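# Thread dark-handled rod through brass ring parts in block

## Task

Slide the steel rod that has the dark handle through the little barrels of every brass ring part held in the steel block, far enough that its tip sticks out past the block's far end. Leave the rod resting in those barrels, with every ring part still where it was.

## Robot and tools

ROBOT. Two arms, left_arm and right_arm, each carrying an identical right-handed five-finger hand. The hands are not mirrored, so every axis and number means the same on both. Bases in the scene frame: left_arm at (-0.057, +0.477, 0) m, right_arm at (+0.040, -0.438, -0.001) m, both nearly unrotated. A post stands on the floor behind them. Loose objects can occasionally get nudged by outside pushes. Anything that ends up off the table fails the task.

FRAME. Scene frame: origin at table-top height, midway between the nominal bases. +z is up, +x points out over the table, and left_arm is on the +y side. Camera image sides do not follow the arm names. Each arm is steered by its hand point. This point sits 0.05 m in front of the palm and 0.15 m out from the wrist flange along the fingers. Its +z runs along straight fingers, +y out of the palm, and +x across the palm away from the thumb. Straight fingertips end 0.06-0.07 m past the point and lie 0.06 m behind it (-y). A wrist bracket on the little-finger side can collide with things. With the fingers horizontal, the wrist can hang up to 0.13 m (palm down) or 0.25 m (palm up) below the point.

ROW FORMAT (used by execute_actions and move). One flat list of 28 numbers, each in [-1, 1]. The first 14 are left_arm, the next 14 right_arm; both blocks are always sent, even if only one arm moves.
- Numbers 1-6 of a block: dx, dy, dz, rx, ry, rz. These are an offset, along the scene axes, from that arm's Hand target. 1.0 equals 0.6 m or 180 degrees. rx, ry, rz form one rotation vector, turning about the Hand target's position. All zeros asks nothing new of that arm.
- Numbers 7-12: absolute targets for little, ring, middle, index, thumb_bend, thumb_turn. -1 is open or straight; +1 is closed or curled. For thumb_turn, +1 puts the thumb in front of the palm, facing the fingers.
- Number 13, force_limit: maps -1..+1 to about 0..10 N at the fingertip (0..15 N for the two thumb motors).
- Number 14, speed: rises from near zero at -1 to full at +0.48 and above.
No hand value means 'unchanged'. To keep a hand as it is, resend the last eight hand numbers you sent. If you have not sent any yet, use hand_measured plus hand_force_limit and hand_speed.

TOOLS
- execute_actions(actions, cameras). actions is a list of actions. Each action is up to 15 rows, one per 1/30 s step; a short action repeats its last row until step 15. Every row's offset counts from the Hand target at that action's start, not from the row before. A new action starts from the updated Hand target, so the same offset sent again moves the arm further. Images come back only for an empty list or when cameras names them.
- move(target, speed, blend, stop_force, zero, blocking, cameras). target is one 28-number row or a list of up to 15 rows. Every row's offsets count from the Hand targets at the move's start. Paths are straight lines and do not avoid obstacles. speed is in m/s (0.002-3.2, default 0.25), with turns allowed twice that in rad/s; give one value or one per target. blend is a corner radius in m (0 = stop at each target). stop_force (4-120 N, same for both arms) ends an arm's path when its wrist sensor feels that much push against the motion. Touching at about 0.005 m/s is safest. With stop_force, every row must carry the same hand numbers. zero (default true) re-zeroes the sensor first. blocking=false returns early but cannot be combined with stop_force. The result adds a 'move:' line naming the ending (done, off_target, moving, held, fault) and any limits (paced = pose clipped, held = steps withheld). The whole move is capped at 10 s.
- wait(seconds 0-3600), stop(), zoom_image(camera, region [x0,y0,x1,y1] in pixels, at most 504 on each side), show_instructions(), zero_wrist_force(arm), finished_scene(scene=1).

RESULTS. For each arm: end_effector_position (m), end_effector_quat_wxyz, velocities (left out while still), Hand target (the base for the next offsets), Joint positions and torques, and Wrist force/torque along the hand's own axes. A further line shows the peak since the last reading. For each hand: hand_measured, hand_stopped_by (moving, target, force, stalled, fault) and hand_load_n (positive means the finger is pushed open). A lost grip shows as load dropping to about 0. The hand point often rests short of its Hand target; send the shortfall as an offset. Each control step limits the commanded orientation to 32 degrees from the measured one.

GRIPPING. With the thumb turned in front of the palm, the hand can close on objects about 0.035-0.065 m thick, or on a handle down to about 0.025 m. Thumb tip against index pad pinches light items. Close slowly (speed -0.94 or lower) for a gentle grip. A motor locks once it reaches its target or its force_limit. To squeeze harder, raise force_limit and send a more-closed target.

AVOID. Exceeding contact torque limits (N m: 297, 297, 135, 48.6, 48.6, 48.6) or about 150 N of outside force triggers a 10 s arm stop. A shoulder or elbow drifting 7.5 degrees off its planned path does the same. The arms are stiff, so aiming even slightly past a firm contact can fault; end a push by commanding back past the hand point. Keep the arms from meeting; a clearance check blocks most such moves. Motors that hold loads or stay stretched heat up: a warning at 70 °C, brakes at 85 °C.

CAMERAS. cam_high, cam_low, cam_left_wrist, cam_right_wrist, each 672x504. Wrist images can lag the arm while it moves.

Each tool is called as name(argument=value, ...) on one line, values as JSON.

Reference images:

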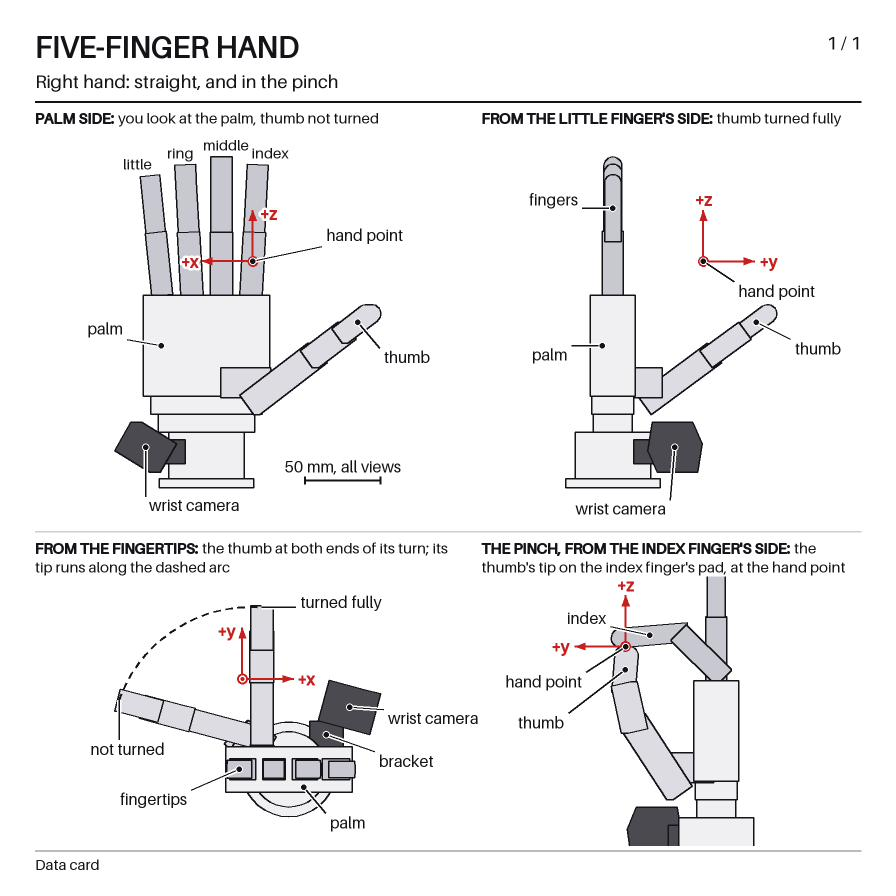

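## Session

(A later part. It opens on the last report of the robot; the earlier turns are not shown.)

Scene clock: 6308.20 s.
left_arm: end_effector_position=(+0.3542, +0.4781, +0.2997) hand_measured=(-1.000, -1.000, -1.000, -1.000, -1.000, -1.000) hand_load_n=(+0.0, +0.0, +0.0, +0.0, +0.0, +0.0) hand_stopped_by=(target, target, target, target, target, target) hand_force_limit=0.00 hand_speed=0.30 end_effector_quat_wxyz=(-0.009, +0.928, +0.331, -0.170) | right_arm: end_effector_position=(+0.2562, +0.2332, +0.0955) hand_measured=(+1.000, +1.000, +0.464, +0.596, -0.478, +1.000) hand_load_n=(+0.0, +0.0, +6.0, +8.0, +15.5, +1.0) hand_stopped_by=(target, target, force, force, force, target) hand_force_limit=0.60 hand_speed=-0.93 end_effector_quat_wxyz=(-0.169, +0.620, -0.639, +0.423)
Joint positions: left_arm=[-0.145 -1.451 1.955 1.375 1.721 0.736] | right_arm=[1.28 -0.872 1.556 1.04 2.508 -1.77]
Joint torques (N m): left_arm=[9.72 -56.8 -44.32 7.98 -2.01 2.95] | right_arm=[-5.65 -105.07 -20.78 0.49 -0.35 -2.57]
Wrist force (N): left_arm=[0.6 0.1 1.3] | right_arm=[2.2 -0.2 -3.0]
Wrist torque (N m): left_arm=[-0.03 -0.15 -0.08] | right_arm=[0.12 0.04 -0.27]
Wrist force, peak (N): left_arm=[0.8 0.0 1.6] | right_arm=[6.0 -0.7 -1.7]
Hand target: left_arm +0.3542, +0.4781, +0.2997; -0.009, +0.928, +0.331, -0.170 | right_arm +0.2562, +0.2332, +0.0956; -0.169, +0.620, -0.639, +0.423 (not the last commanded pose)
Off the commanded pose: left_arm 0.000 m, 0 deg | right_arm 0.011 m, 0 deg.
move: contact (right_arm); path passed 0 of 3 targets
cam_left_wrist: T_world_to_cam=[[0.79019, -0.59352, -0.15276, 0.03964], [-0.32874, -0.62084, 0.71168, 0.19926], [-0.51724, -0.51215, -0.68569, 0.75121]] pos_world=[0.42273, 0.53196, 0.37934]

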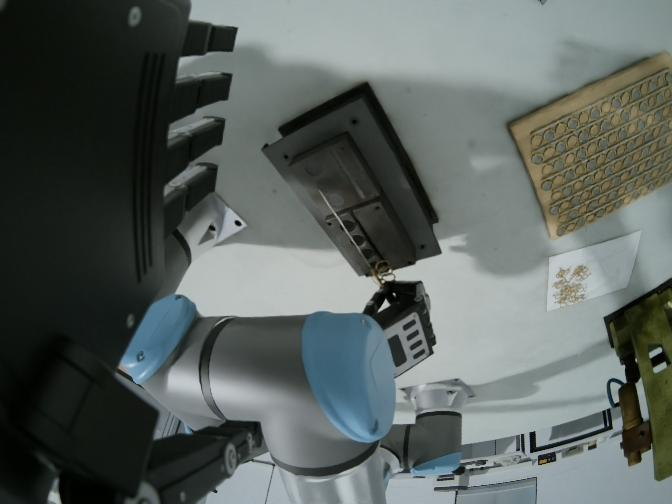

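move(target=[[0,0,0,0,0,0,-1,-1,-1,-1,-1,-1,0,0.3,0,-0.001,0,0,0,0,1,1,0.7,0.75,0.1,1,0.6,-0.93],[0,0,0,0,0,0,-1,-1,-1,-1,-1,-1,0,0.3,-0.0117,0.0002,-0.0067,0,0,0,1,1,0.7,0.75,0.1,1,0.6,-0.93],[0,0,0,0,0,0,-1,-1,-1,-1,-1,-1,0,0.3,-0.015,0.0005,-0.0092,0,0,0,1,1,0.7,0.75,0.1,1,0.6,-0.93]], speed=0.01, stop_force=4, cameras=["cam_left_wrist"])

zoom_image(camera="cam_left_wrist", region=[350, 240, 400, 290])

Scene clock: 6360.47 s.
left_arm: end_effector_position=(+0.3542, +0.4781, +0.2997) hand_measured=(-1.000, -1.000, -1.000, -1.000, -1.000, -1.000) hand_load_n=(+0.0, +0.0, +0.0, +0.0, +0.0, +0.0) hand_stopped_by=(target, target, target, target, target, target) hand_force_limit=0.00 hand_speed=0.30 end_effector_quat_wxyz=(-0.009, +0.928, +0.331, -0.170) | right_arm: end_effector_position=(+0.2472, +0.2335, +0.0900) hand_measured=(+1.000, +1.000, +0.464, +0.596, -0.478, +1.000) hand_load_n=(+0.0, +0.0, +5.5, +8.5, +15.5, +2.0) hand_stopped_by=(target, target, force, force, force, target) hand_force_limit=0.60 hand_speed=-0.93 end_effector_quat_wxyz=(-0.169, +0.620, -0.639, +0.423)
Joint positions: left_arm=[-0.145 -1.451 1.955 1.375 1.721 0.736] | right_arm=[1.292 -0.865 1.559 1.046 2.506 -1.75]
Joint torques (N m): left_arm=[12.2 -56.4 -44.95 7.89 -1.39 2.96] | right_arm=[14.45 -77.53 -20.62 5.58 -1.41 2.66]
Wrist force (N): left_arm=[0.6 0.3 0.9] | right_arm=[0.9 -0.5 -3.2]
Wrist torque (N m): left_arm=[0.03 -0.13 -0.06] | right_arm=[0.09 0.00 -0.24]
Wrist force, peak (N): left_arm=[0.6 -0.3 1.7] | right_arm=[2.7 -0.7 -3.3]
Hand target: left_arm +0.3542, +0.4781, +0.2997; -0.009, +0.928, +0.331, -0.170 | right_arm +0.2472, +0.2335, +0.0900; -0.169, +0.620, -0.639, +0.423
Off the commanded pose: left_arm 0.000 m, 0 deg | right_arm 0.000 m, 0 deg.
move: done
cam_left_wrist: T_world_to_cam=[[0.79019, -0.59352, -0.15276, 0.03964], [-0.32874, -0.62084, 0.71168, 0.19926], [-0.51724, -0.51215, -0.68569, 0.75121]] pos_world=[0.42273, 0.53196, 0.37934]

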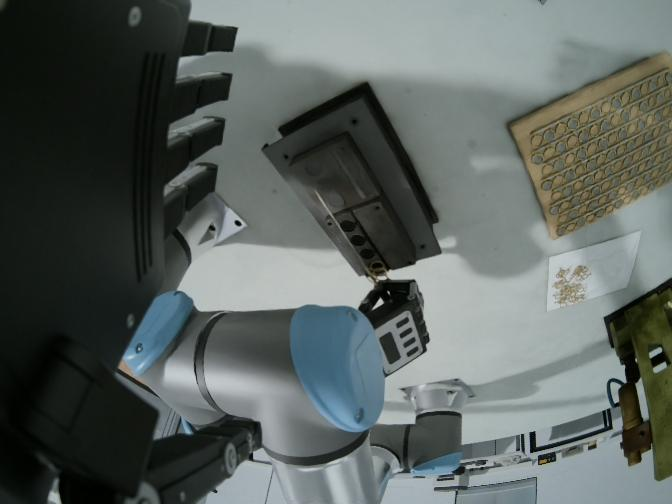

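Scaled by 10.080 from the camera's image (finer frame: 960x720).

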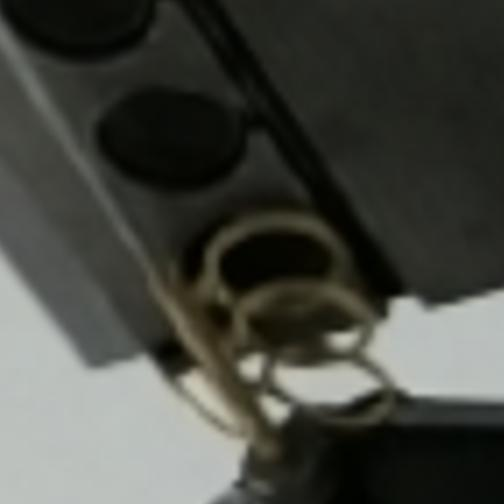

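move(target=[[0,0,0,0,0,0,-1,-1,-1,-1,-1,-1,0,0.3,-0.0042,0.0004,-0.0008,0,0,0,1,1,0.7,0.75,0.1,1,0.6,-0.93],[0,0,0,0,0,0,-1,-1,-1,-1,-1,-1,0,0.3,-0.0042,0.0004,-0.0025,0,0,0,1,1,0.7,0.75,0.1,1,0.6,-0.93]], speed=0.01, stop_force=4, cameras=["cam_left_wrist"])

zoom_image(camera="cam_left_wrist", region=[350, 240, 400, 290])

zoom_image(camera="cam_left_wrist", region=[362, 254, 392, 284])

Scene clock: 6373.33 s.
left_arm: end_effector_position=(+0.3542, +0.4781, +0.2997) hand_measured=(-1.000, -1.000, -1.000, -1.000, -1.000, -1.000) hand_load_n=(+0.0, +0.0, +0.0, +0.0, +0.0, +0.0) hand_stopped_by=(target, target, target, target, target, target) hand_force_limit=0.00 hand_speed=0.30 end_effector_quat_wxyz=(-0.009, +0.928, +0.331, -0.170) | right_arm: end_effector_position=(+0.2447, +0.2337, +0.0885) hand_measured=(+1.000, +1.000, +0.464, +0.596, -0.478, +1.000) hand_load_n=(+0.0, +0.0, +5.5, +8.0, +16.0, +2.0) hand_stopped_by=(target, target, force, force, force, target) hand_force_limit=0.60 hand_speed=-0.93 end_effector_quat_wxyz=(-0.169, +0.620, -0.639, +0.423)
Joint positions: left_arm=[-0.145 -1.451 1.955 1.375 1.721 0.736] | right_arm=[1.295 -0.863 1.56 1.048 2.505 -1.744]
Joint torques (N m): left_arm=[9.2 -56.8 -44.49 7.66 -1.18 3.1] | right_arm=[15.73 -74.56 -20.14 1.14 -1.52 2]
Wrist force (N): left_arm=[0.7 -0.1 1.0] | right_arm=[0.5 -0.2 -3.5]
Wrist torque (N m): left_arm=[-0.06 -0.15 -0.07] | right_arm=[0.14 0.04 -0.24]
Wrist force, peak (N): left_arm=[1.2 0.1 1.5] | right_arm=[0.7 -0.4 -4.0]
Hand target: left_arm +0.3542, +0.4781, +0.2997; -0.009, +0.928, +0.331, -0.170 | right_arm +0.2447, +0.2337, +0.0885; -0.169, +0.620, -0.639, +0.423
Off the commanded pose: left_arm 0.000 m, 0 deg | right_arm 0.000 m, 0 deg.
move: done
cam_left_wrist: T_world_to_cam=[[0.79019, -0.59352, -0.15276, 0.03964], [-0.32874, -0.62084, 0.71168, 0.19926], [-0.51724, -0.51215, -0.68569, 0.75121]] pos_world=[0.42273, 0.53196, 0.37934]

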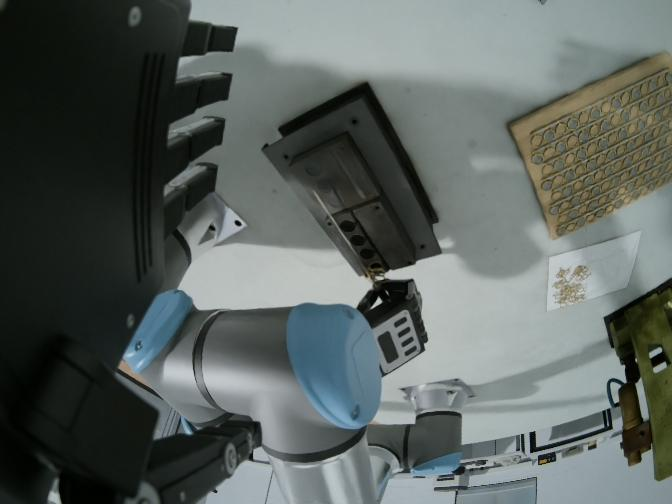

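Scaled by 10.080 from the camera's image (finer frame: 960x720).

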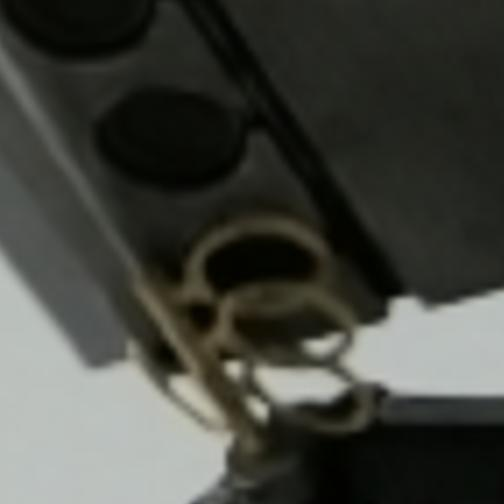

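Scaled by 16.800 from the camera's image (finer frame: 960x720).

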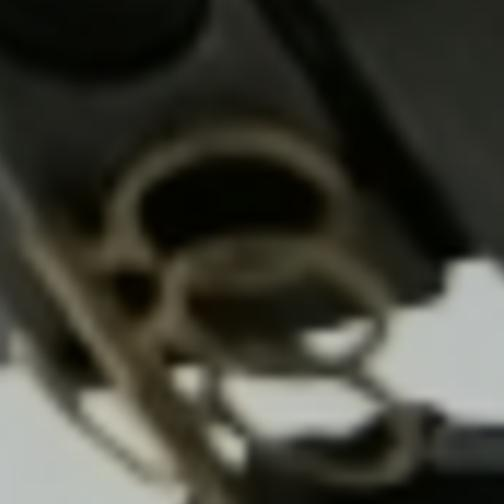

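move(target=[[0,0,0,0,0,0,-1,-1,-1,-1,-1,-1,0,0.3,-0.0011,-0.0108,0,0,0,0,1,1,0.7,0.75,0.1,1,0.6,-0.93]], speed=0.01, stop_force=4, cameras=["cam_left_wrist"])

zoom_image(camera="cam_left_wrist", region=[355, 247, 397, 289])

Scene clock: 6386.50 s.
left_arm: end_effector_position=(+0.3542, +0.4781, +0.2997) hand_measured=(-1.000, -1.000, -1.000, -1.000, -1.000, -1.000) hand_load_n=(+0.0, +0.0, +0.0, +0.0, +0.0, -0.5) hand_stopped_by=(target, target, target, target, target, target) hand_force_limit=0.00 hand_speed=0.30 end_effector_quat_wxyz=(-0.009, +0.928, +0.331, -0.170) | right_arm: end_effector_position=(+0.2440, +0.2272, +0.0885) hand_measured=(+1.000, +1.000, +0.464, +0.596, -0.478, +1.000) hand_load_n=(+0.0, +0.5, +5.0, +8.0, +16.0, +2.0) hand_stopped_by=(target, target, force, force, force, target) hand_force_limit=0.60 hand_speed=-0.93 end_effector_quat_wxyz=(-0.169, +0.620, -0.639, +0.423)
Joint positions: left_arm=[-0.145 -1.451 1.955 1.375 1.721 0.736] | right_arm=[1.294 -0.872 1.576 1.038 2.505 -1.747]
Joint torques (N m): left_arm=[10.21 -55.5 -43.91 8.18 -1.27 3.04] | right_arm=[-5.85 -104.54 -20.75 1.52 3.87 -2.75]
Wrist force (N): left_arm=[0.7 -0.2 0.8] | right_arm=[0.4 -0.2 -3.5]
Wrist torque (N m): left_arm=[-0.05 -0.14 -0.08] | right_arm=[0.12 0.02 0.08]
Wrist force, peak (N): left_arm=[0.8 0.3 1.5] | right_arm=[0.6 -0.4 -4.1]
Hand target: left_arm +0.3542, +0.4781, +0.2997; -0.009, +0.928, +0.331, -0.170 | right_arm +0.2440, +0.2272, +0.0885; -0.169, +0.620, -0.639, +0.423
Off the commanded pose: left_arm 0.000 m, 0 deg | right_arm 0.000 m, 0 deg.
move: done
cam_left_wrist: T_world_to_cam=[[0.79019, -0.59352, -0.15276, 0.03964], [-0.32874, -0.62084, 0.71168, 0.19926], [-0.51724, -0.51215, -0.68569, 0.75121]] pos_world=[0.42273, 0.53196, 0.37934]

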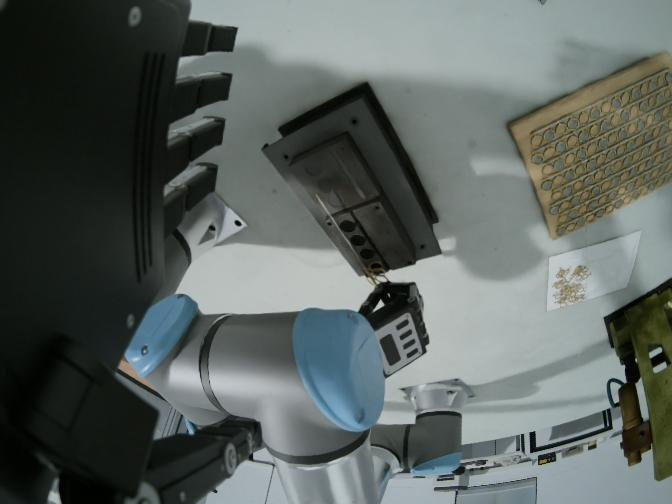

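Scaled by 12.000 from the camera's image (finer frame: 960x720).

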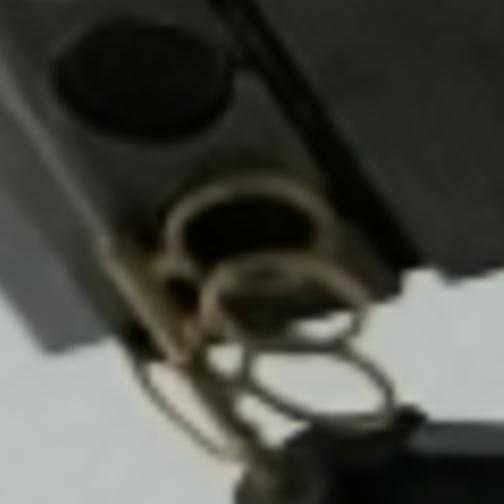

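move(target=[[0,0,0,0,0,0,-1,-1,-1,-1,-1,-1,0,0.3,-0.0019,-0.0183,0,0,0,0,1,1,0.7,0.75,0.1,1,0.6,-0.93]], speed=0.02, stop_force=4, cameras=["cam_left_wrist"])

zoom_image(camera="cam_left_wrist", region=[355, 247, 397, 303])

Scene clock: 6400.87 s.
left_arm: end_effector_position=(+0.3542, +0.4781, +0.2997) hand_measured=(-1.000, -1.000, -1.000, -1.000, -1.000, -1.000) hand_load_n=(+0.0, +0.0, +0.0, +0.0, +0.0, +0.0) hand_stopped_by=(target, target, target, target, target, target) hand_force_limit=0.00 hand_speed=0.30 end_effector_quat_wxyz=(-0.009, +0.928, +0.331, -0.170) | right_arm: end_effector_position=(+0.2429, +0.2163, +0.0885) hand_measured=(+1.000, +1.000, +0.464, +0.596, -0.478, +1.000) hand_load_n=(+0.0, +0.0, +5.0, +8.0, +16.0, +1.5) hand_stopped_by=(target, target, force, force, force, target) hand_force_limit=0.60 hand_speed=-0.93 end_effector_quat_wxyz=(-0.169, +0.620, -0.639, +0.423)
Joint positions: left_arm=[-0.145 -1.451 1.955 1.375 1.721 0.736] | right_arm=[1.291 -0.886 1.602 1.022 2.506 -1.752]
Joint torques (N m): left_arm=[11.53 -55.95 -44.23 7.97 -1.18 2.79] | right_arm=[-6.81 -102.76 -19.05 1.33 3.82 -2.84]
Wrist force (N): left_arm=[0.5 0.2 0.8] | right_arm=[-0.4 -0.7 -3.6]
Wrist torque (N m): left_arm=[0.00 -0.11 -0.08] | right_arm=[0.03 0.10 0.02]
Wrist force, peak (N): left_arm=[0.5 -0.1 1.7] | right_arm=[0.4 -0.5 -4.1]
Hand target: left_arm +0.3542, +0.4781, +0.2997; -0.009, +0.928, +0.331, -0.170 | right_arm +0.2429, +0.2163, +0.0885; -0.169, +0.620, -0.639, +0.423
Off the commanded pose: left_arm 0.000 m, 0 deg | right_arm 0.000 m, 0 deg.
move: done
cam_left_wrist: T_world_to_cam=[[0.79019, -0.59352, -0.15276, 0.03964], [-0.32874, -0.62084, 0.71168, 0.19926], [-0.51724, -0.51215, -0.68569, 0.75121]] pos_world=[0.42273, 0.53196, 0.37934]

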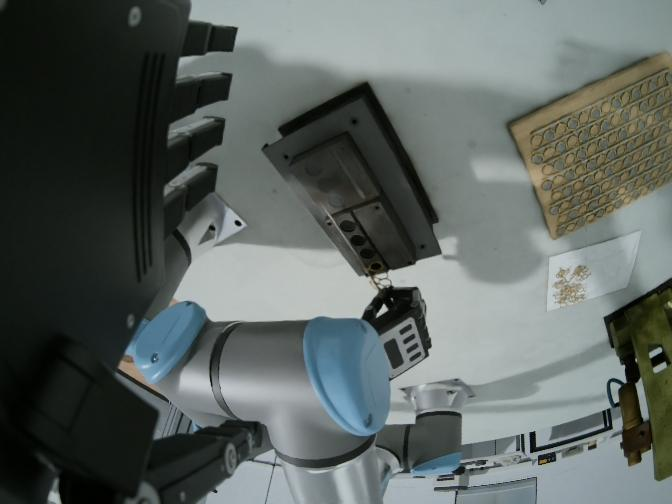

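Scaled by 9.000 from the camera's image (finer frame: 960x720).

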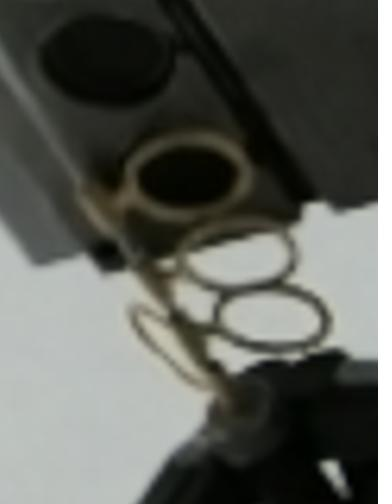

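move(target=[[0,0,0,0,0,0,-1,-1,-1,-1,-1,-1,0,0.3,-0.0017,-0.0167,0,0,0,0,1,1,0.7,0.75,0.1,1,0.6,-0.93]], speed=0.02, stop_force=4, cameras=["cam_left_wrist"])

zoom_image(camera="cam_left_wrist", region=[340, 227, 410, 311])

Scene clock: 6459.23 s.
left_arm: end_effector_position=(+0.3542, +0.4781, +0.2997) hand_measured=(-1.000, -1.000, -1.000, -1.000, -1.000, -1.000) hand_load_n=(+0.0, +0.0, +0.0, +0.0, +0.0, +0.0) hand_stopped_by=(target, target, target, target, target, target) hand_force_limit=0.00 hand_speed=0.30 end_effector_quat_wxyz=(-0.009, +0.928, +0.331, -0.170) | right_arm: end_effector_position=(+0.2418, +0.2062, +0.0885) hand_measured=(+1.000, +1.000, +0.464, +0.596, -0.478, +1.000) hand_load_n=(+0.0, +0.0, +5.0, +8.0, +16.0, +2.0) hand_stopped_by=(target, target, force, force, force, target) hand_force_limit=0.60 hand_speed=-0.93 end_effector_quat_wxyz=(-0.169, +0.620, -0.639, +0.423)
Joint positions: left_arm=[-0.145 -1.451 1.955 1.375 1.721 0.736] | right_arm=[1.288 -0.899 1.626 1.008 2.506 -1.757]
Joint torques (N m): left_arm=[9.04 -54.26 -44.23 7.81 -0.93 2.49] | right_arm=[-6.3 -101.77 -17.11 1.09 4.25 -2.72]
Wrist force (N): left_arm=[0.6 -0.2 1.1] | right_arm=[0.0 -0.7 -2.8]
Wrist torque (N m): left_arm=[-0.06 -0.15 -0.07] | right_arm=[0.03 0.05 0.06]
Wrist force, peak (N): left_arm=[0.8 0.4 1.4] | right_arm=[0.3 -0.1 -4.0]
Hand target: left_arm +0.3542, +0.4781, +0.2997; -0.009, +0.928, +0.331, -0.170 | right_arm +0.2418, +0.2062, +0.0885; -0.169, +0.620, -0.639, +0.423
Off the commanded pose: left_arm 0.000 m, 0 deg | right_arm 0.000 m, 0 deg.
move: done
cam_left_wrist: T_world_to_cam=[[0.79019, -0.59352, -0.15276, 0.03964], [-0.32874, -0.62084, 0.71168, 0.19926], [-0.51724, -0.51215, -0.68569, 0.75121]] pos_world=[0.42273, 0.53196, 0.37934]

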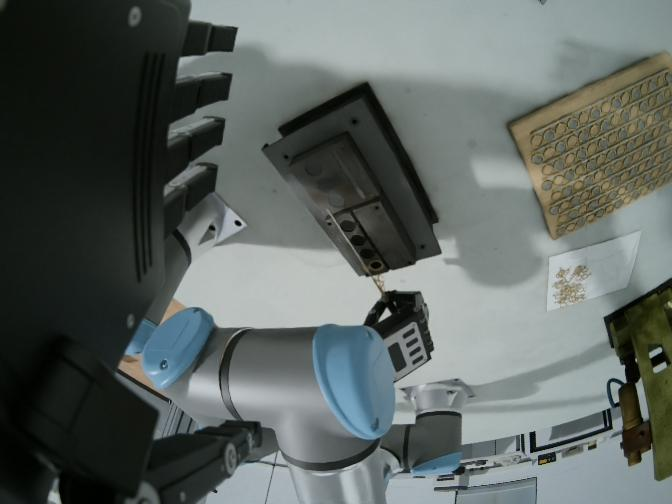

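Scaled by 6.000 from the camera's image (finer frame: 960x720).

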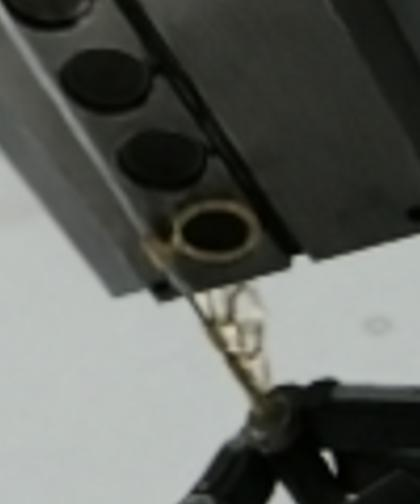

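zoom_image(camera="cam_left_wrist", region=[360, 262, 396, 307])

execute_actions(actions=[], cameras=["cam_low","cam_high"])

zoom_image(camera="cam_low", region=[590, 200, 640, 240])

Scaled by 11.200 from the camera's image (finer frame: 960x720).

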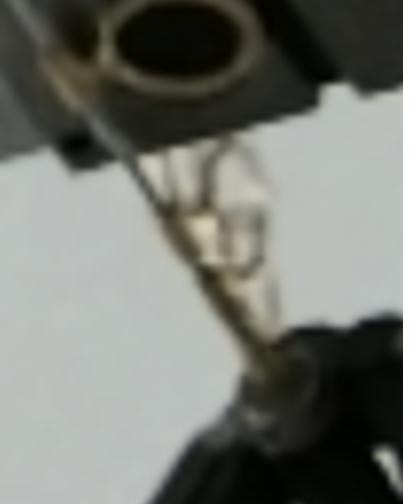

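Scene clock: 6491.13 s.
left_arm: end_effector_position=(+0.3542, +0.4781, +0.2997) hand_measured=(-1.000, -1.000, -1.000, -1.000, -1.000, -1.000) hand_load_n=(+0.0, +0.0, +0.0, +0.0, +0.0, +0.0) hand_stopped_by=(target, target, target, target, target, target) hand_force_limit=0.00 hand_speed=0.30 end_effector_quat_wxyz=(-0.009, +0.928, +0.331, -0.170) | right_arm: end_effector_position=(+0.2418, +0.2062, +0.0885) hand_measured=(+1.000, +1.000, +0.464, +0.596, -0.478, +1.000) hand_load_n=(+0.5, +0.0, +5.0, +8.0, +15.5, +2.0) hand_stopped_by=(target, target, force, force, force, target) hand_force_limit=0.60 hand_speed=-0.93 end_effector_quat_wxyz=(-0.169, +0.620, -0.639, +0.423)
Joint positions: left_arm=[-0.145 -1.451 1.955 1.375 1.721 0.736] | right_arm=[1.288 -0.899 1.626 1.008 2.506 -1.757]
Joint velocities: within noise
Joint torques (N m): left_arm=[8.16 -56.89 -43.26 8.04 -0.91 2.45] | right_arm=[-4.88 -101.7 -18.2 1.37 3.8 -2.07]
Wrist force (N): left_arm=[0.5 0.3 1.1] | right_arm=[0.3 -0.7 -3.2]
Wrist torque (N m): left_arm=[0.00 -0.13 -0.06] | right_arm=[0.05 0.01 0.08]
Wrist force, peak (N): left_arm=[0.7 -0.1 1.9] | right_arm=[0.2 -0.5 -3.8]
Hand target: left_arm +0.3542, +0.4781, +0.2997; -0.009, +0.928, +0.331, -0.170 | right_arm +0.2418, +0.2062, +0.0885; -0.169, +0.620, -0.639, +0.423
Off the commanded pose: left_arm 0.000 m, 0 deg | right_arm 0.000 m, 0 deg.
Images, in order (width x height): cam_high 672x504, cam_low 672x504.

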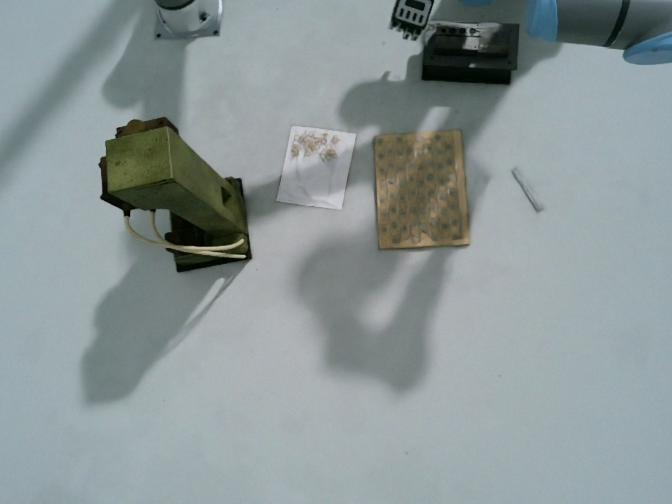

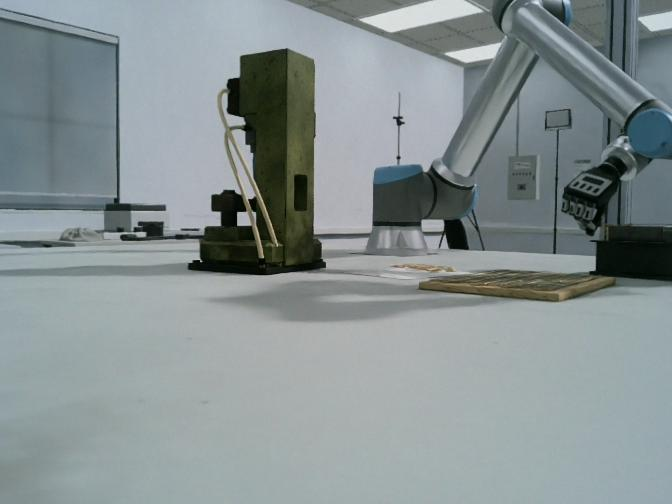

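Scaled by 10.080 from the camera's image (finer frame: 960x720).

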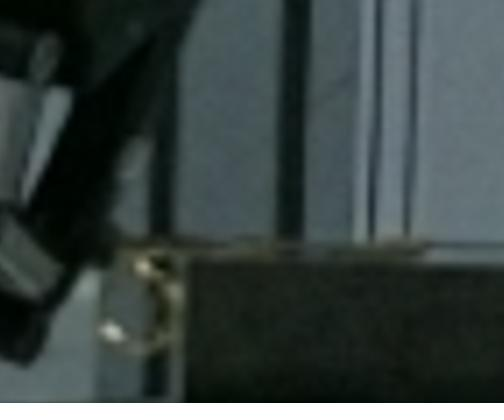

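move(target=[[0,0,0,0,0,0,-1,-1,-1,-1,-1,-1,0,0.3,0,0,0.035,0,0,0,1,1,0.7,0.75,0.1,1,0.6,-0.93],[0,0,0,0,0,0,-1,-1,-1,-1,-1,-1,0,0.3,0.1062,-0.0104,0.035,0,0,0,1,1,0.7,0.75,0.1,1,0.6,-0.93],[0,0,0,0,0,0,-1,-1,-1,-1,-1,-1,0,0.3,0.1113,0.0427,0.035,0,0,0,1,1,0.7,0.75,0.1,1,0.6,-0.93],[0,0,0,0,0,0,-1,-1,-1,-1,-1,-1,0,0.3,0.1113,0.0427,0.0092,0,0,0,1,1,0.7,0.75,0.1,1,0.6,-0.93]], speed=0.03, stop_force=5, cameras=["cam_left_wrist"])

zoom_image(camera="cam_left_wrist", region=[370, 215, 440, 299])

Scene clock: 6532.23 s.
left_arm: end_effector_position=(+0.3542, +0.4781, +0.2997) hand_measured=(-1.000, -1.000, -1.000, -1.000, -1.000, -1.000) hand_load_n=(+0.0, +0.0, +0.0, +0.0, +0.0, +0.0) hand_stopped_by=(target, target, target, target, target, target) hand_force_limit=0.00 hand_speed=0.30 end_effector_quat_wxyz=(-0.009, +0.928, +0.331, -0.170) | right_arm: end_effector_position=(+0.3086, +0.2319, +0.0941) hand_measured=(+1.000, +1.000, +0.464, +0.596, -0.478, +1.000) hand_load_n=(+0.0, +0.0, +4.5, +6.0, +11.5, +0.0) hand_stopped_by=(target, target, force, force, force, target) hand_force_limit=0.60 hand_speed=-0.93 end_effector_quat_wxyz=(-0.169, +0.620, -0.639, +0.423)
Joint positions: left_arm=[-0.145 -1.451 1.955 1.375 1.721 0.736] | right_arm=[1.211 -0.875 1.539 0.965 2.515 -1.887]
Joint torques (N m): left_arm=[8.07 -56.99 -43.61 8.05 -0.43 2.5] | right_arm=[14.65 -78.63 -19.76 1.12 -0.49 -1.98]
Wrist force (N): left_arm=[0.5 -0.3 0.8] | right_arm=[0.6 -0.1 -3.5]
Wrist torque (N m): left_arm=[-0.06 -0.12 -0.09] | right_arm=[0.18 0.02 -0.24]
Wrist force, peak (N): left_arm=[1.0 0.0 1.6] | right_arm=[2.0 -1.2 -4.1]
Hand target: left_arm +0.3542, +0.4781, +0.2997; -0.009, +0.928, +0.331, -0.170 | right_arm +0.3086, +0.2319, +0.0941; -0.169, +0.620, -0.639, +0.423
Off the commanded pose: left_arm 0.000 m, 0 deg | right_arm 0.000 m, 0 deg.
move: done
cam_left_wrist: T_world_to_cam=[[0.79019, -0.59352, -0.15276, 0.03964], [-0.32874, -0.62084, 0.71168, 0.19926], [-0.51724, -0.51215, -0.68569, 0.75121]] pos_world=[0.42273, 0.53196, 0.37934]

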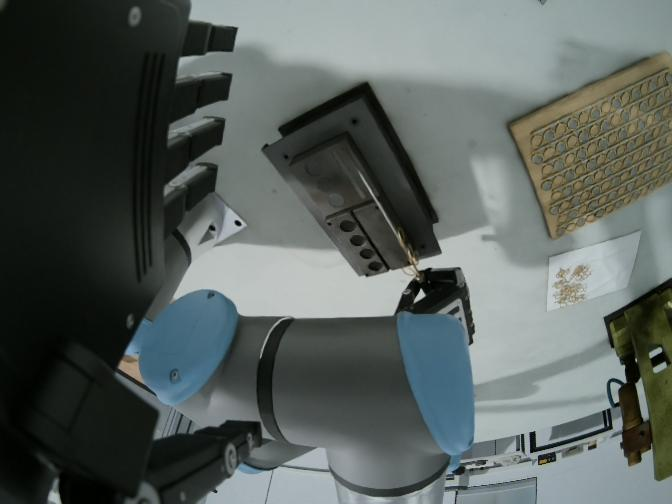

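Scaled by 6.000 from the camera's image (finer frame: 960x720).

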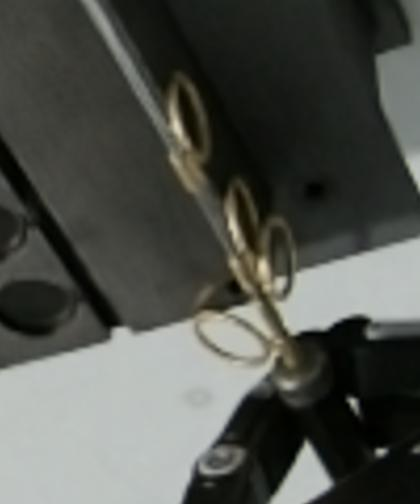

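move(target=[[0,0,0,0,0,0,-1,-1,-1,-1,-1,-1,0,0.3,-0.0912,0.009,0,0,0,0,1,1,0.7,0.75,0.1,1,0.6,-0.93]], speed=0.02, stop_force=4, cameras=["cam_left_wrist","cam_low"])

zoom_image(camera="cam_left_wrist", region=[345, 225, 401, 292])

zoom_image(camera="cam_low", region=[595, 195, 660, 240])

Scene clock: 6554.67 s.
left_arm: end_effector_position=(+0.3542, +0.4781, +0.2997) hand_measured=(-1.000, -1.000, -1.000, -1.000, -1.000, -1.000) hand_load_n=(+0.0, +0.0, +0.0, +0.0, +0.0, +0.0) hand_stopped_by=(target, target, target, target, target, target) hand_force_limit=0.00 hand_speed=0.30 end_effector_quat_wxyz=(-0.009, +0.928, +0.331, -0.170) | right_arm: end_effector_position=(+0.2539, +0.2373, +0.0940) hand_measured=(+1.000, +1.000, +0.464, +0.596, -0.474, +1.000) hand_load_n=(+0.0, +0.0, +0.0, +0.5, +0.0, +0.5) hand_stopped_by=(target, target, force, force, force, target) hand_force_limit=0.60 hand_speed=-0.93 end_effector_quat_wxyz=(-0.169, +0.620, -0.639, +0.423)
Joint positions: left_arm=[-0.145 -1.451 1.955 1.375 1.721 0.736] | right_arm=[1.285 -0.865 1.547 1.048 2.507 -1.762]
Joint torques (N m): left_arm=[6.83 -57.06 -43.57 7.98 -0.23 2.98] | right_arm=[13.25 -77.56 -19.78 5.64 -1.2 2.29]
Wrist force (N): left_arm=[0.8 0.1 1.0] | right_arm=[0.2 -0.6 -3.1]
Wrist torque (N m): left_arm=[-0.02 -0.17 -0.06] | right_arm=[0.10 0.07 -0.27]
Wrist force, peak (N): left_arm=[1.2 0.0 1.4] | right_arm=[1.1 -0.4 -4.2]
Hand target: left_arm +0.3542, +0.4781, +0.2997; -0.009, +0.928, +0.331, -0.170 | right_arm +0.2539, +0.2373, +0.0941; -0.169, +0.620, -0.639, +0.423
Off the commanded pose: left_arm 0.000 m, 0 deg | right_arm 0.000 m, 0 deg.
move: done
cam_left_wrist: T_world_to_cam=[[0.79019, -0.59352, -0.15276, 0.03964], [-0.32874, -0.62084, 0.71168, 0.19926], [-0.51724, -0.51215, -0.68569, 0.75121]] pos_world=[0.42273, 0.53196, 0.37934]
Images, in order (width x height): cam_low 672x504, cam_left_wrist 672x504.

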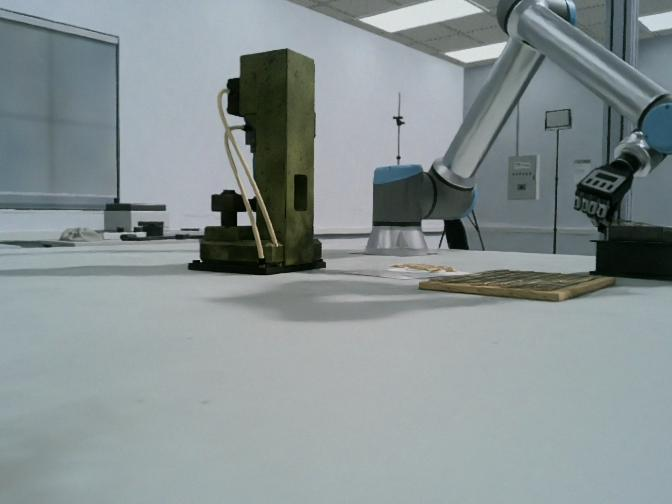

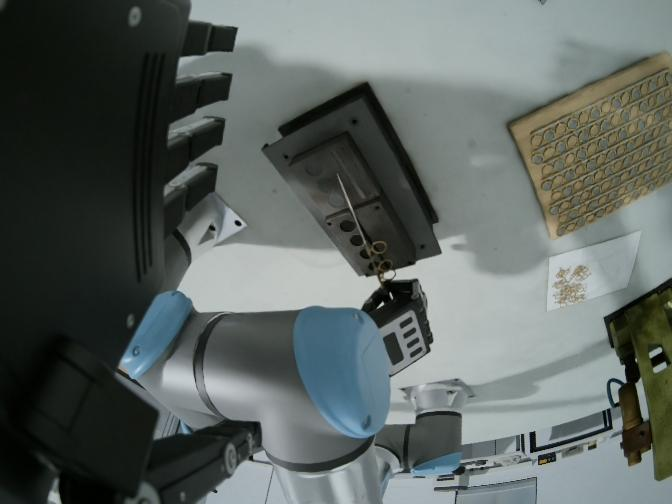

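Scaled by 7.522 from the camera's image (finer frame: 960x720).

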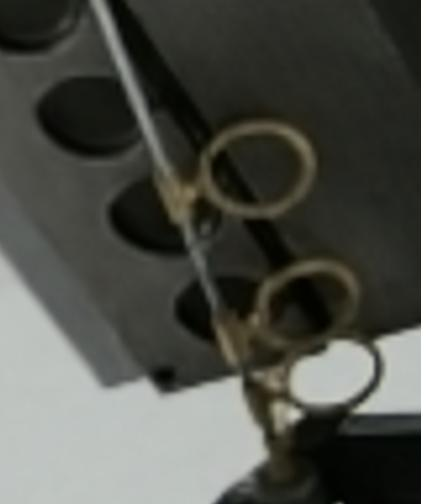

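Scaled by 7.754 from the camera's image (finer frame: 960x720).

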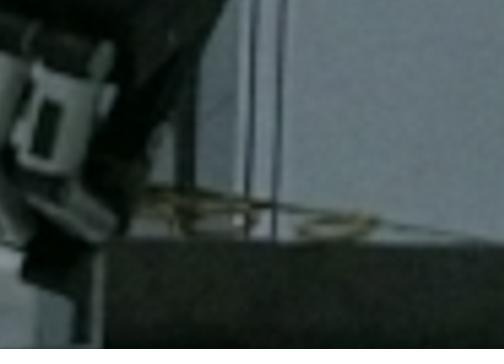

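execute_actions(actions=[], cameras=["cam_right_wrist","cam_low"])

zoom_image(camera="cam_right_wrist", region=[300, 130, 500, 330])

zoom_image(camera="cam_low", region=[560, 170, 672, 250])

Scene clock: 6577.27 s.
left_arm: end_effector_position=(+0.3542, +0.4781, +0.2997) hand_measured=(-1.000, -1.000, -1.000, -1.000, -1.000, -1.000) hand_load_n=(+0.0, +0.0, +0.0, +0.0, -0.5, +0.0) hand_stopped_by=(target, target, target, target, target, target) hand_force_limit=0.00 hand_speed=0.30 end_effector_quat_wxyz=(-0.009, +0.928, +0.331, -0.170) | right_arm: end_effector_position=(+0.2539, +0.2373, +0.0940) hand_measured=(+1.000, +1.000, +0.464, +0.596, -0.474, +1.000) hand_load_n=(+0.0, +0.0, +0.0, +0.5, +0.0, +0.0) hand_stopped_by=(target, target, force, force, force, target) hand_force_limit=0.60 hand_speed=-0.93 end_effector_quat_wxyz=(-0.169, +0.620, -0.639, +0.423)
Joint positions: left_arm=[-0.145 -1.451 1.955 1.375 1.721 0.736] | right_arm=[1.285 -0.865 1.547 1.048 2.507 -1.762]
Joint velocities: within noise
Joint torques (N m): left_arm=[7.52 -58.29 -42.43 7.94 -0.21 2.29] | right_arm=[14.05 -77.43 -22.2 5.37 -1.28 2.47]
Wrist force (N): left_arm=[0.8 -0.1 1.2] | right_arm=[0.3 -0.4 -3.4]
Wrist torque (N m): left_arm=[-0.06 -0.18 -0.06] | right_arm=[0.16 0.06 -0.25]
Wrist force, peak (N): left_arm=[1.1 0.0 1.3] | right_arm=[0.4 -0.7 -3.9]
Hand target: left_arm +0.3542, +0.4781, +0.2997; -0.009, +0.928, +0.331, -0.170 | right_arm +0.2539, +0.2373, +0.0941; -0.169, +0.620, -0.639, +0.423
Off the commanded pose: left_arm 0.000 m, 0 deg | right_arm 0.000 m, 0 deg.
camera_calibration:
cam_right_wrist: T_world_to_cam=[[-0.70331, -0.34216, -0.62312, 0.31781], [-0.36245, 0.92665, -0.09973, -0.12012], [0.61154, 0.15571, -0.77574, -0.00068]] pos_world=[0.1804, 0.22015, 0.18552]
Images, in order (width x height): cam_low 672x504, cam_right_wrist 672x504.

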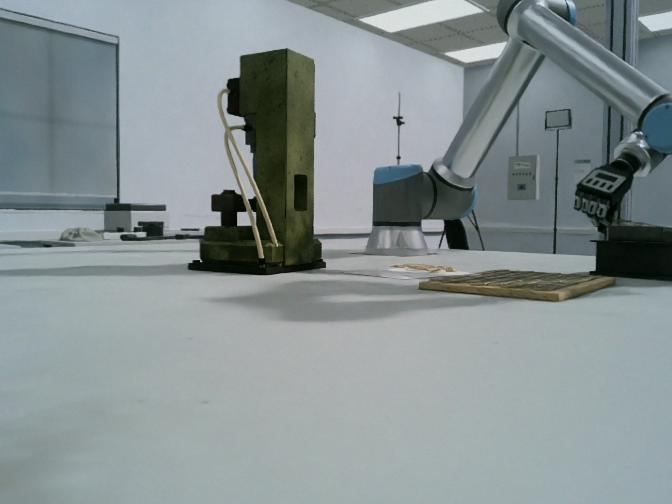

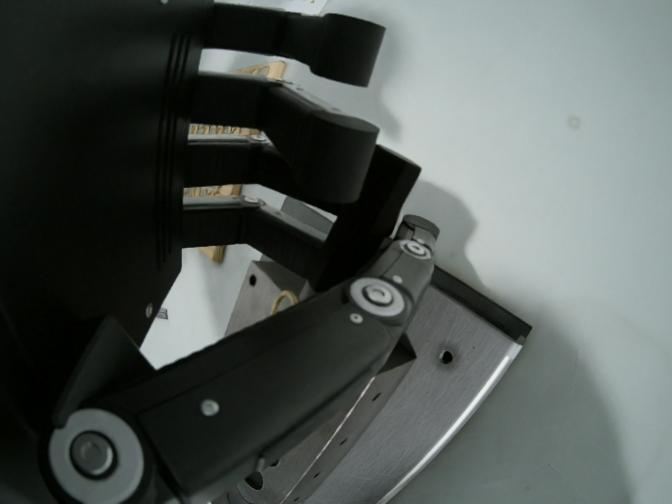

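Scaled by 2.520 from the camera's image (finer frame: 960x720).

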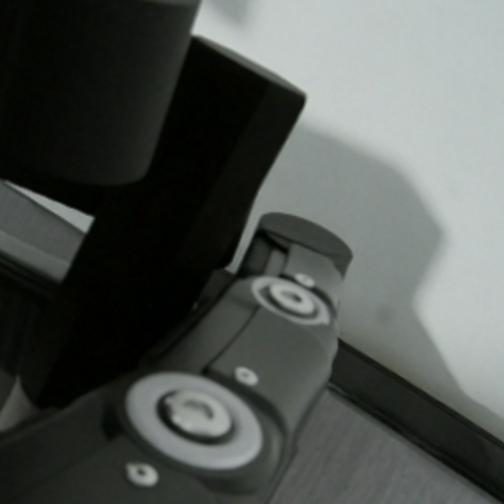

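Scaled by 4.500 from the camera's image (finer frame: 960x720).

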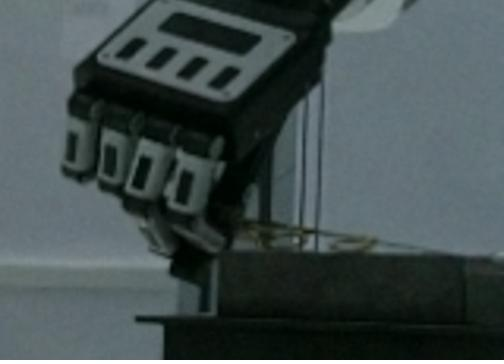

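move(target=[[0,0,0,0,0,0,-1,-1,-1,-1,-1,-1,0,0.3,0,0,-0.0117,0,0,0,1,1,0.7,0.75,0.1,1,0.6,-0.93]], speed=0.01, stop_force=4, cameras=["cam_left_wrist","cam_low","cam_right_wrist"])

zoom_image(camera="cam_left_wrist", region=[345, 225, 401, 292])

zoom_image(camera="cam_low", region=[595, 195, 660, 240])

Scene clock: 6677.37 s.
left_arm: end_effector_position=(+0.3542, +0.4781, +0.2997) hand_measured=(-1.000, -1.000, -1.000, -1.000, -1.000, -1.000) hand_load_n=(+0.0, +0.0, +0.0, +0.0, +0.0, +0.0) hand_stopped_by=(target, target, target, target, target, target) hand_force_limit=0.00 hand_speed=0.30 end_effector_quat_wxyz=(-0.009, +0.928, +0.331, -0.170) | right_arm: end_effector_position=(+0.2539, +0.2373, +0.0870) hand_measured=(+1.000, +1.000, +0.464, +0.596, -0.474, +1.000) hand_load_n=(+0.0, +0.0, +0.0, +0.0, +0.0, +0.5) hand_stopped_by=(target, target, force, force, force, target) hand_force_limit=0.60 hand_speed=-0.93 end_effector_quat_wxyz=(-0.169, +0.620, -0.639, +0.423)
Joint positions: left_arm=[-0.145 -1.451 1.955 1.375 1.721 0.736] | right_arm=[1.285 -0.858 1.549 1.039 2.507 -1.762]
Joint torques (N m): left_arm=[6.41 -55.2 -43.04 8.13 -0.09 2.72] | right_arm=[11.18 -79.17 -19.41 1.48 -0.96 1.37]
Wrist force (N): left_arm=[0.3 -0.2 1.1] | right_arm=[0.4 -0.8 -3.7]
Wrist torque (N m): left_arm=[-0.07 -0.10 -0.10] | right_arm=[0.09 0.07 -0.26]
Wrist force, peak (N): left_arm=[1.0 0.1 1.7] | right_arm=[0.1 -0.6 -3.9]
Hand target: left_arm +0.3542, +0.4781, +0.2997; -0.009, +0.928, +0.331, -0.170 | right_arm +0.2539, +0.2373, +0.0870; -0.169, +0.620, -0.639, +0.423
Off the commanded pose: left_arm 0.000 m, 0 deg | right_arm 0.000 m, 0 deg.
move: done
cam_left_wrist: T_world_to_cam=[[0.79019, -0.59352, -0.15276, 0.03964], [-0.32874, -0.62084, 0.71168, 0.19926], [-0.51724, -0.51215, -0.68569, 0.75121]] pos_world=[0.42273, 0.53196, 0.37934]
cam_right_wrist: T_world_to_cam=[[-0.70331, -0.34216, -0.62312, 0.31344], [-0.36245, 0.92665, -0.09973, -0.12082], [0.61154, 0.15571, -0.77574, -0.00611]] pos_world=[0.1804, 0.22015, 0.17852]
Images, in order (width x height): cam_low 672x504, cam_left_wrist 672x504, cam_right_wrist 672x504.

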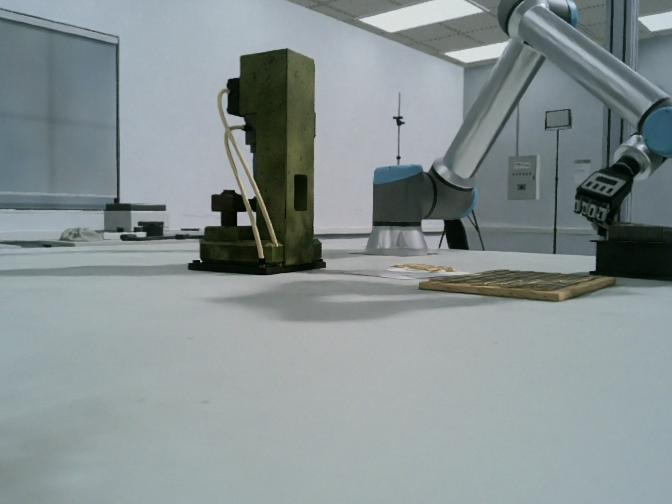

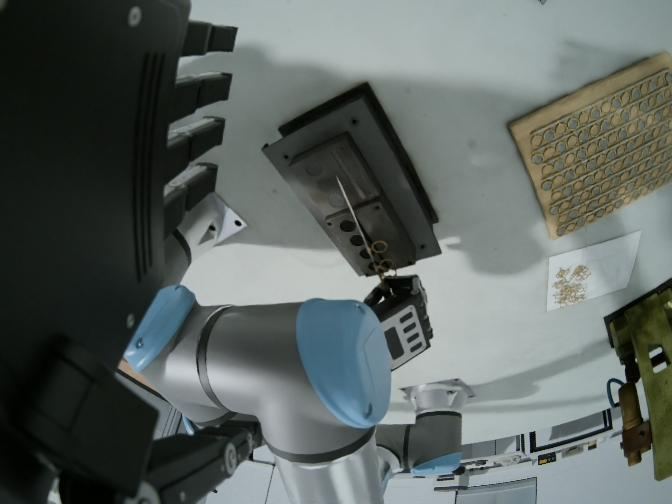

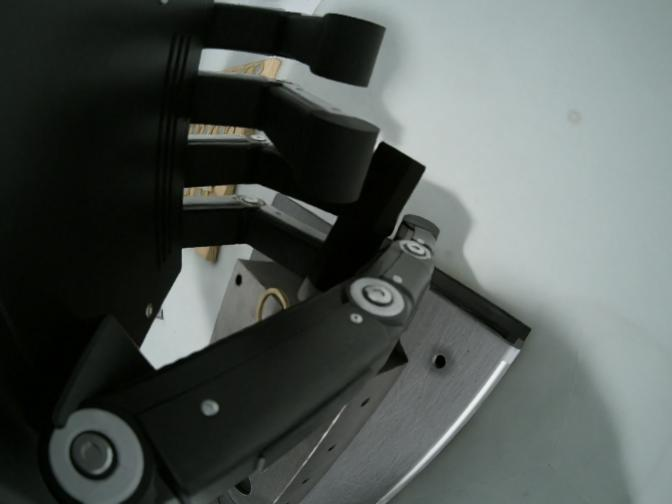

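Scaled by 7.522 from the camera's image (finer frame: 960x720).

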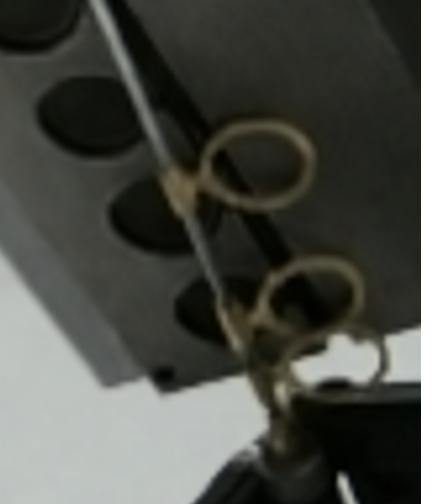

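Scaled by 7.754 from the camera's image (finer frame: 960x720).

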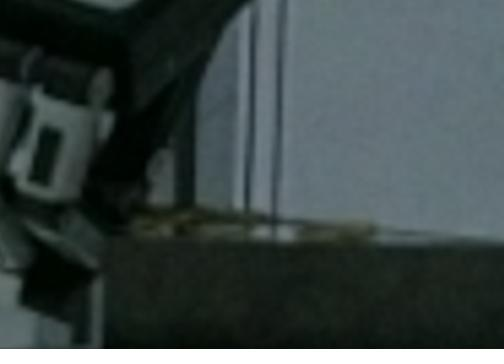

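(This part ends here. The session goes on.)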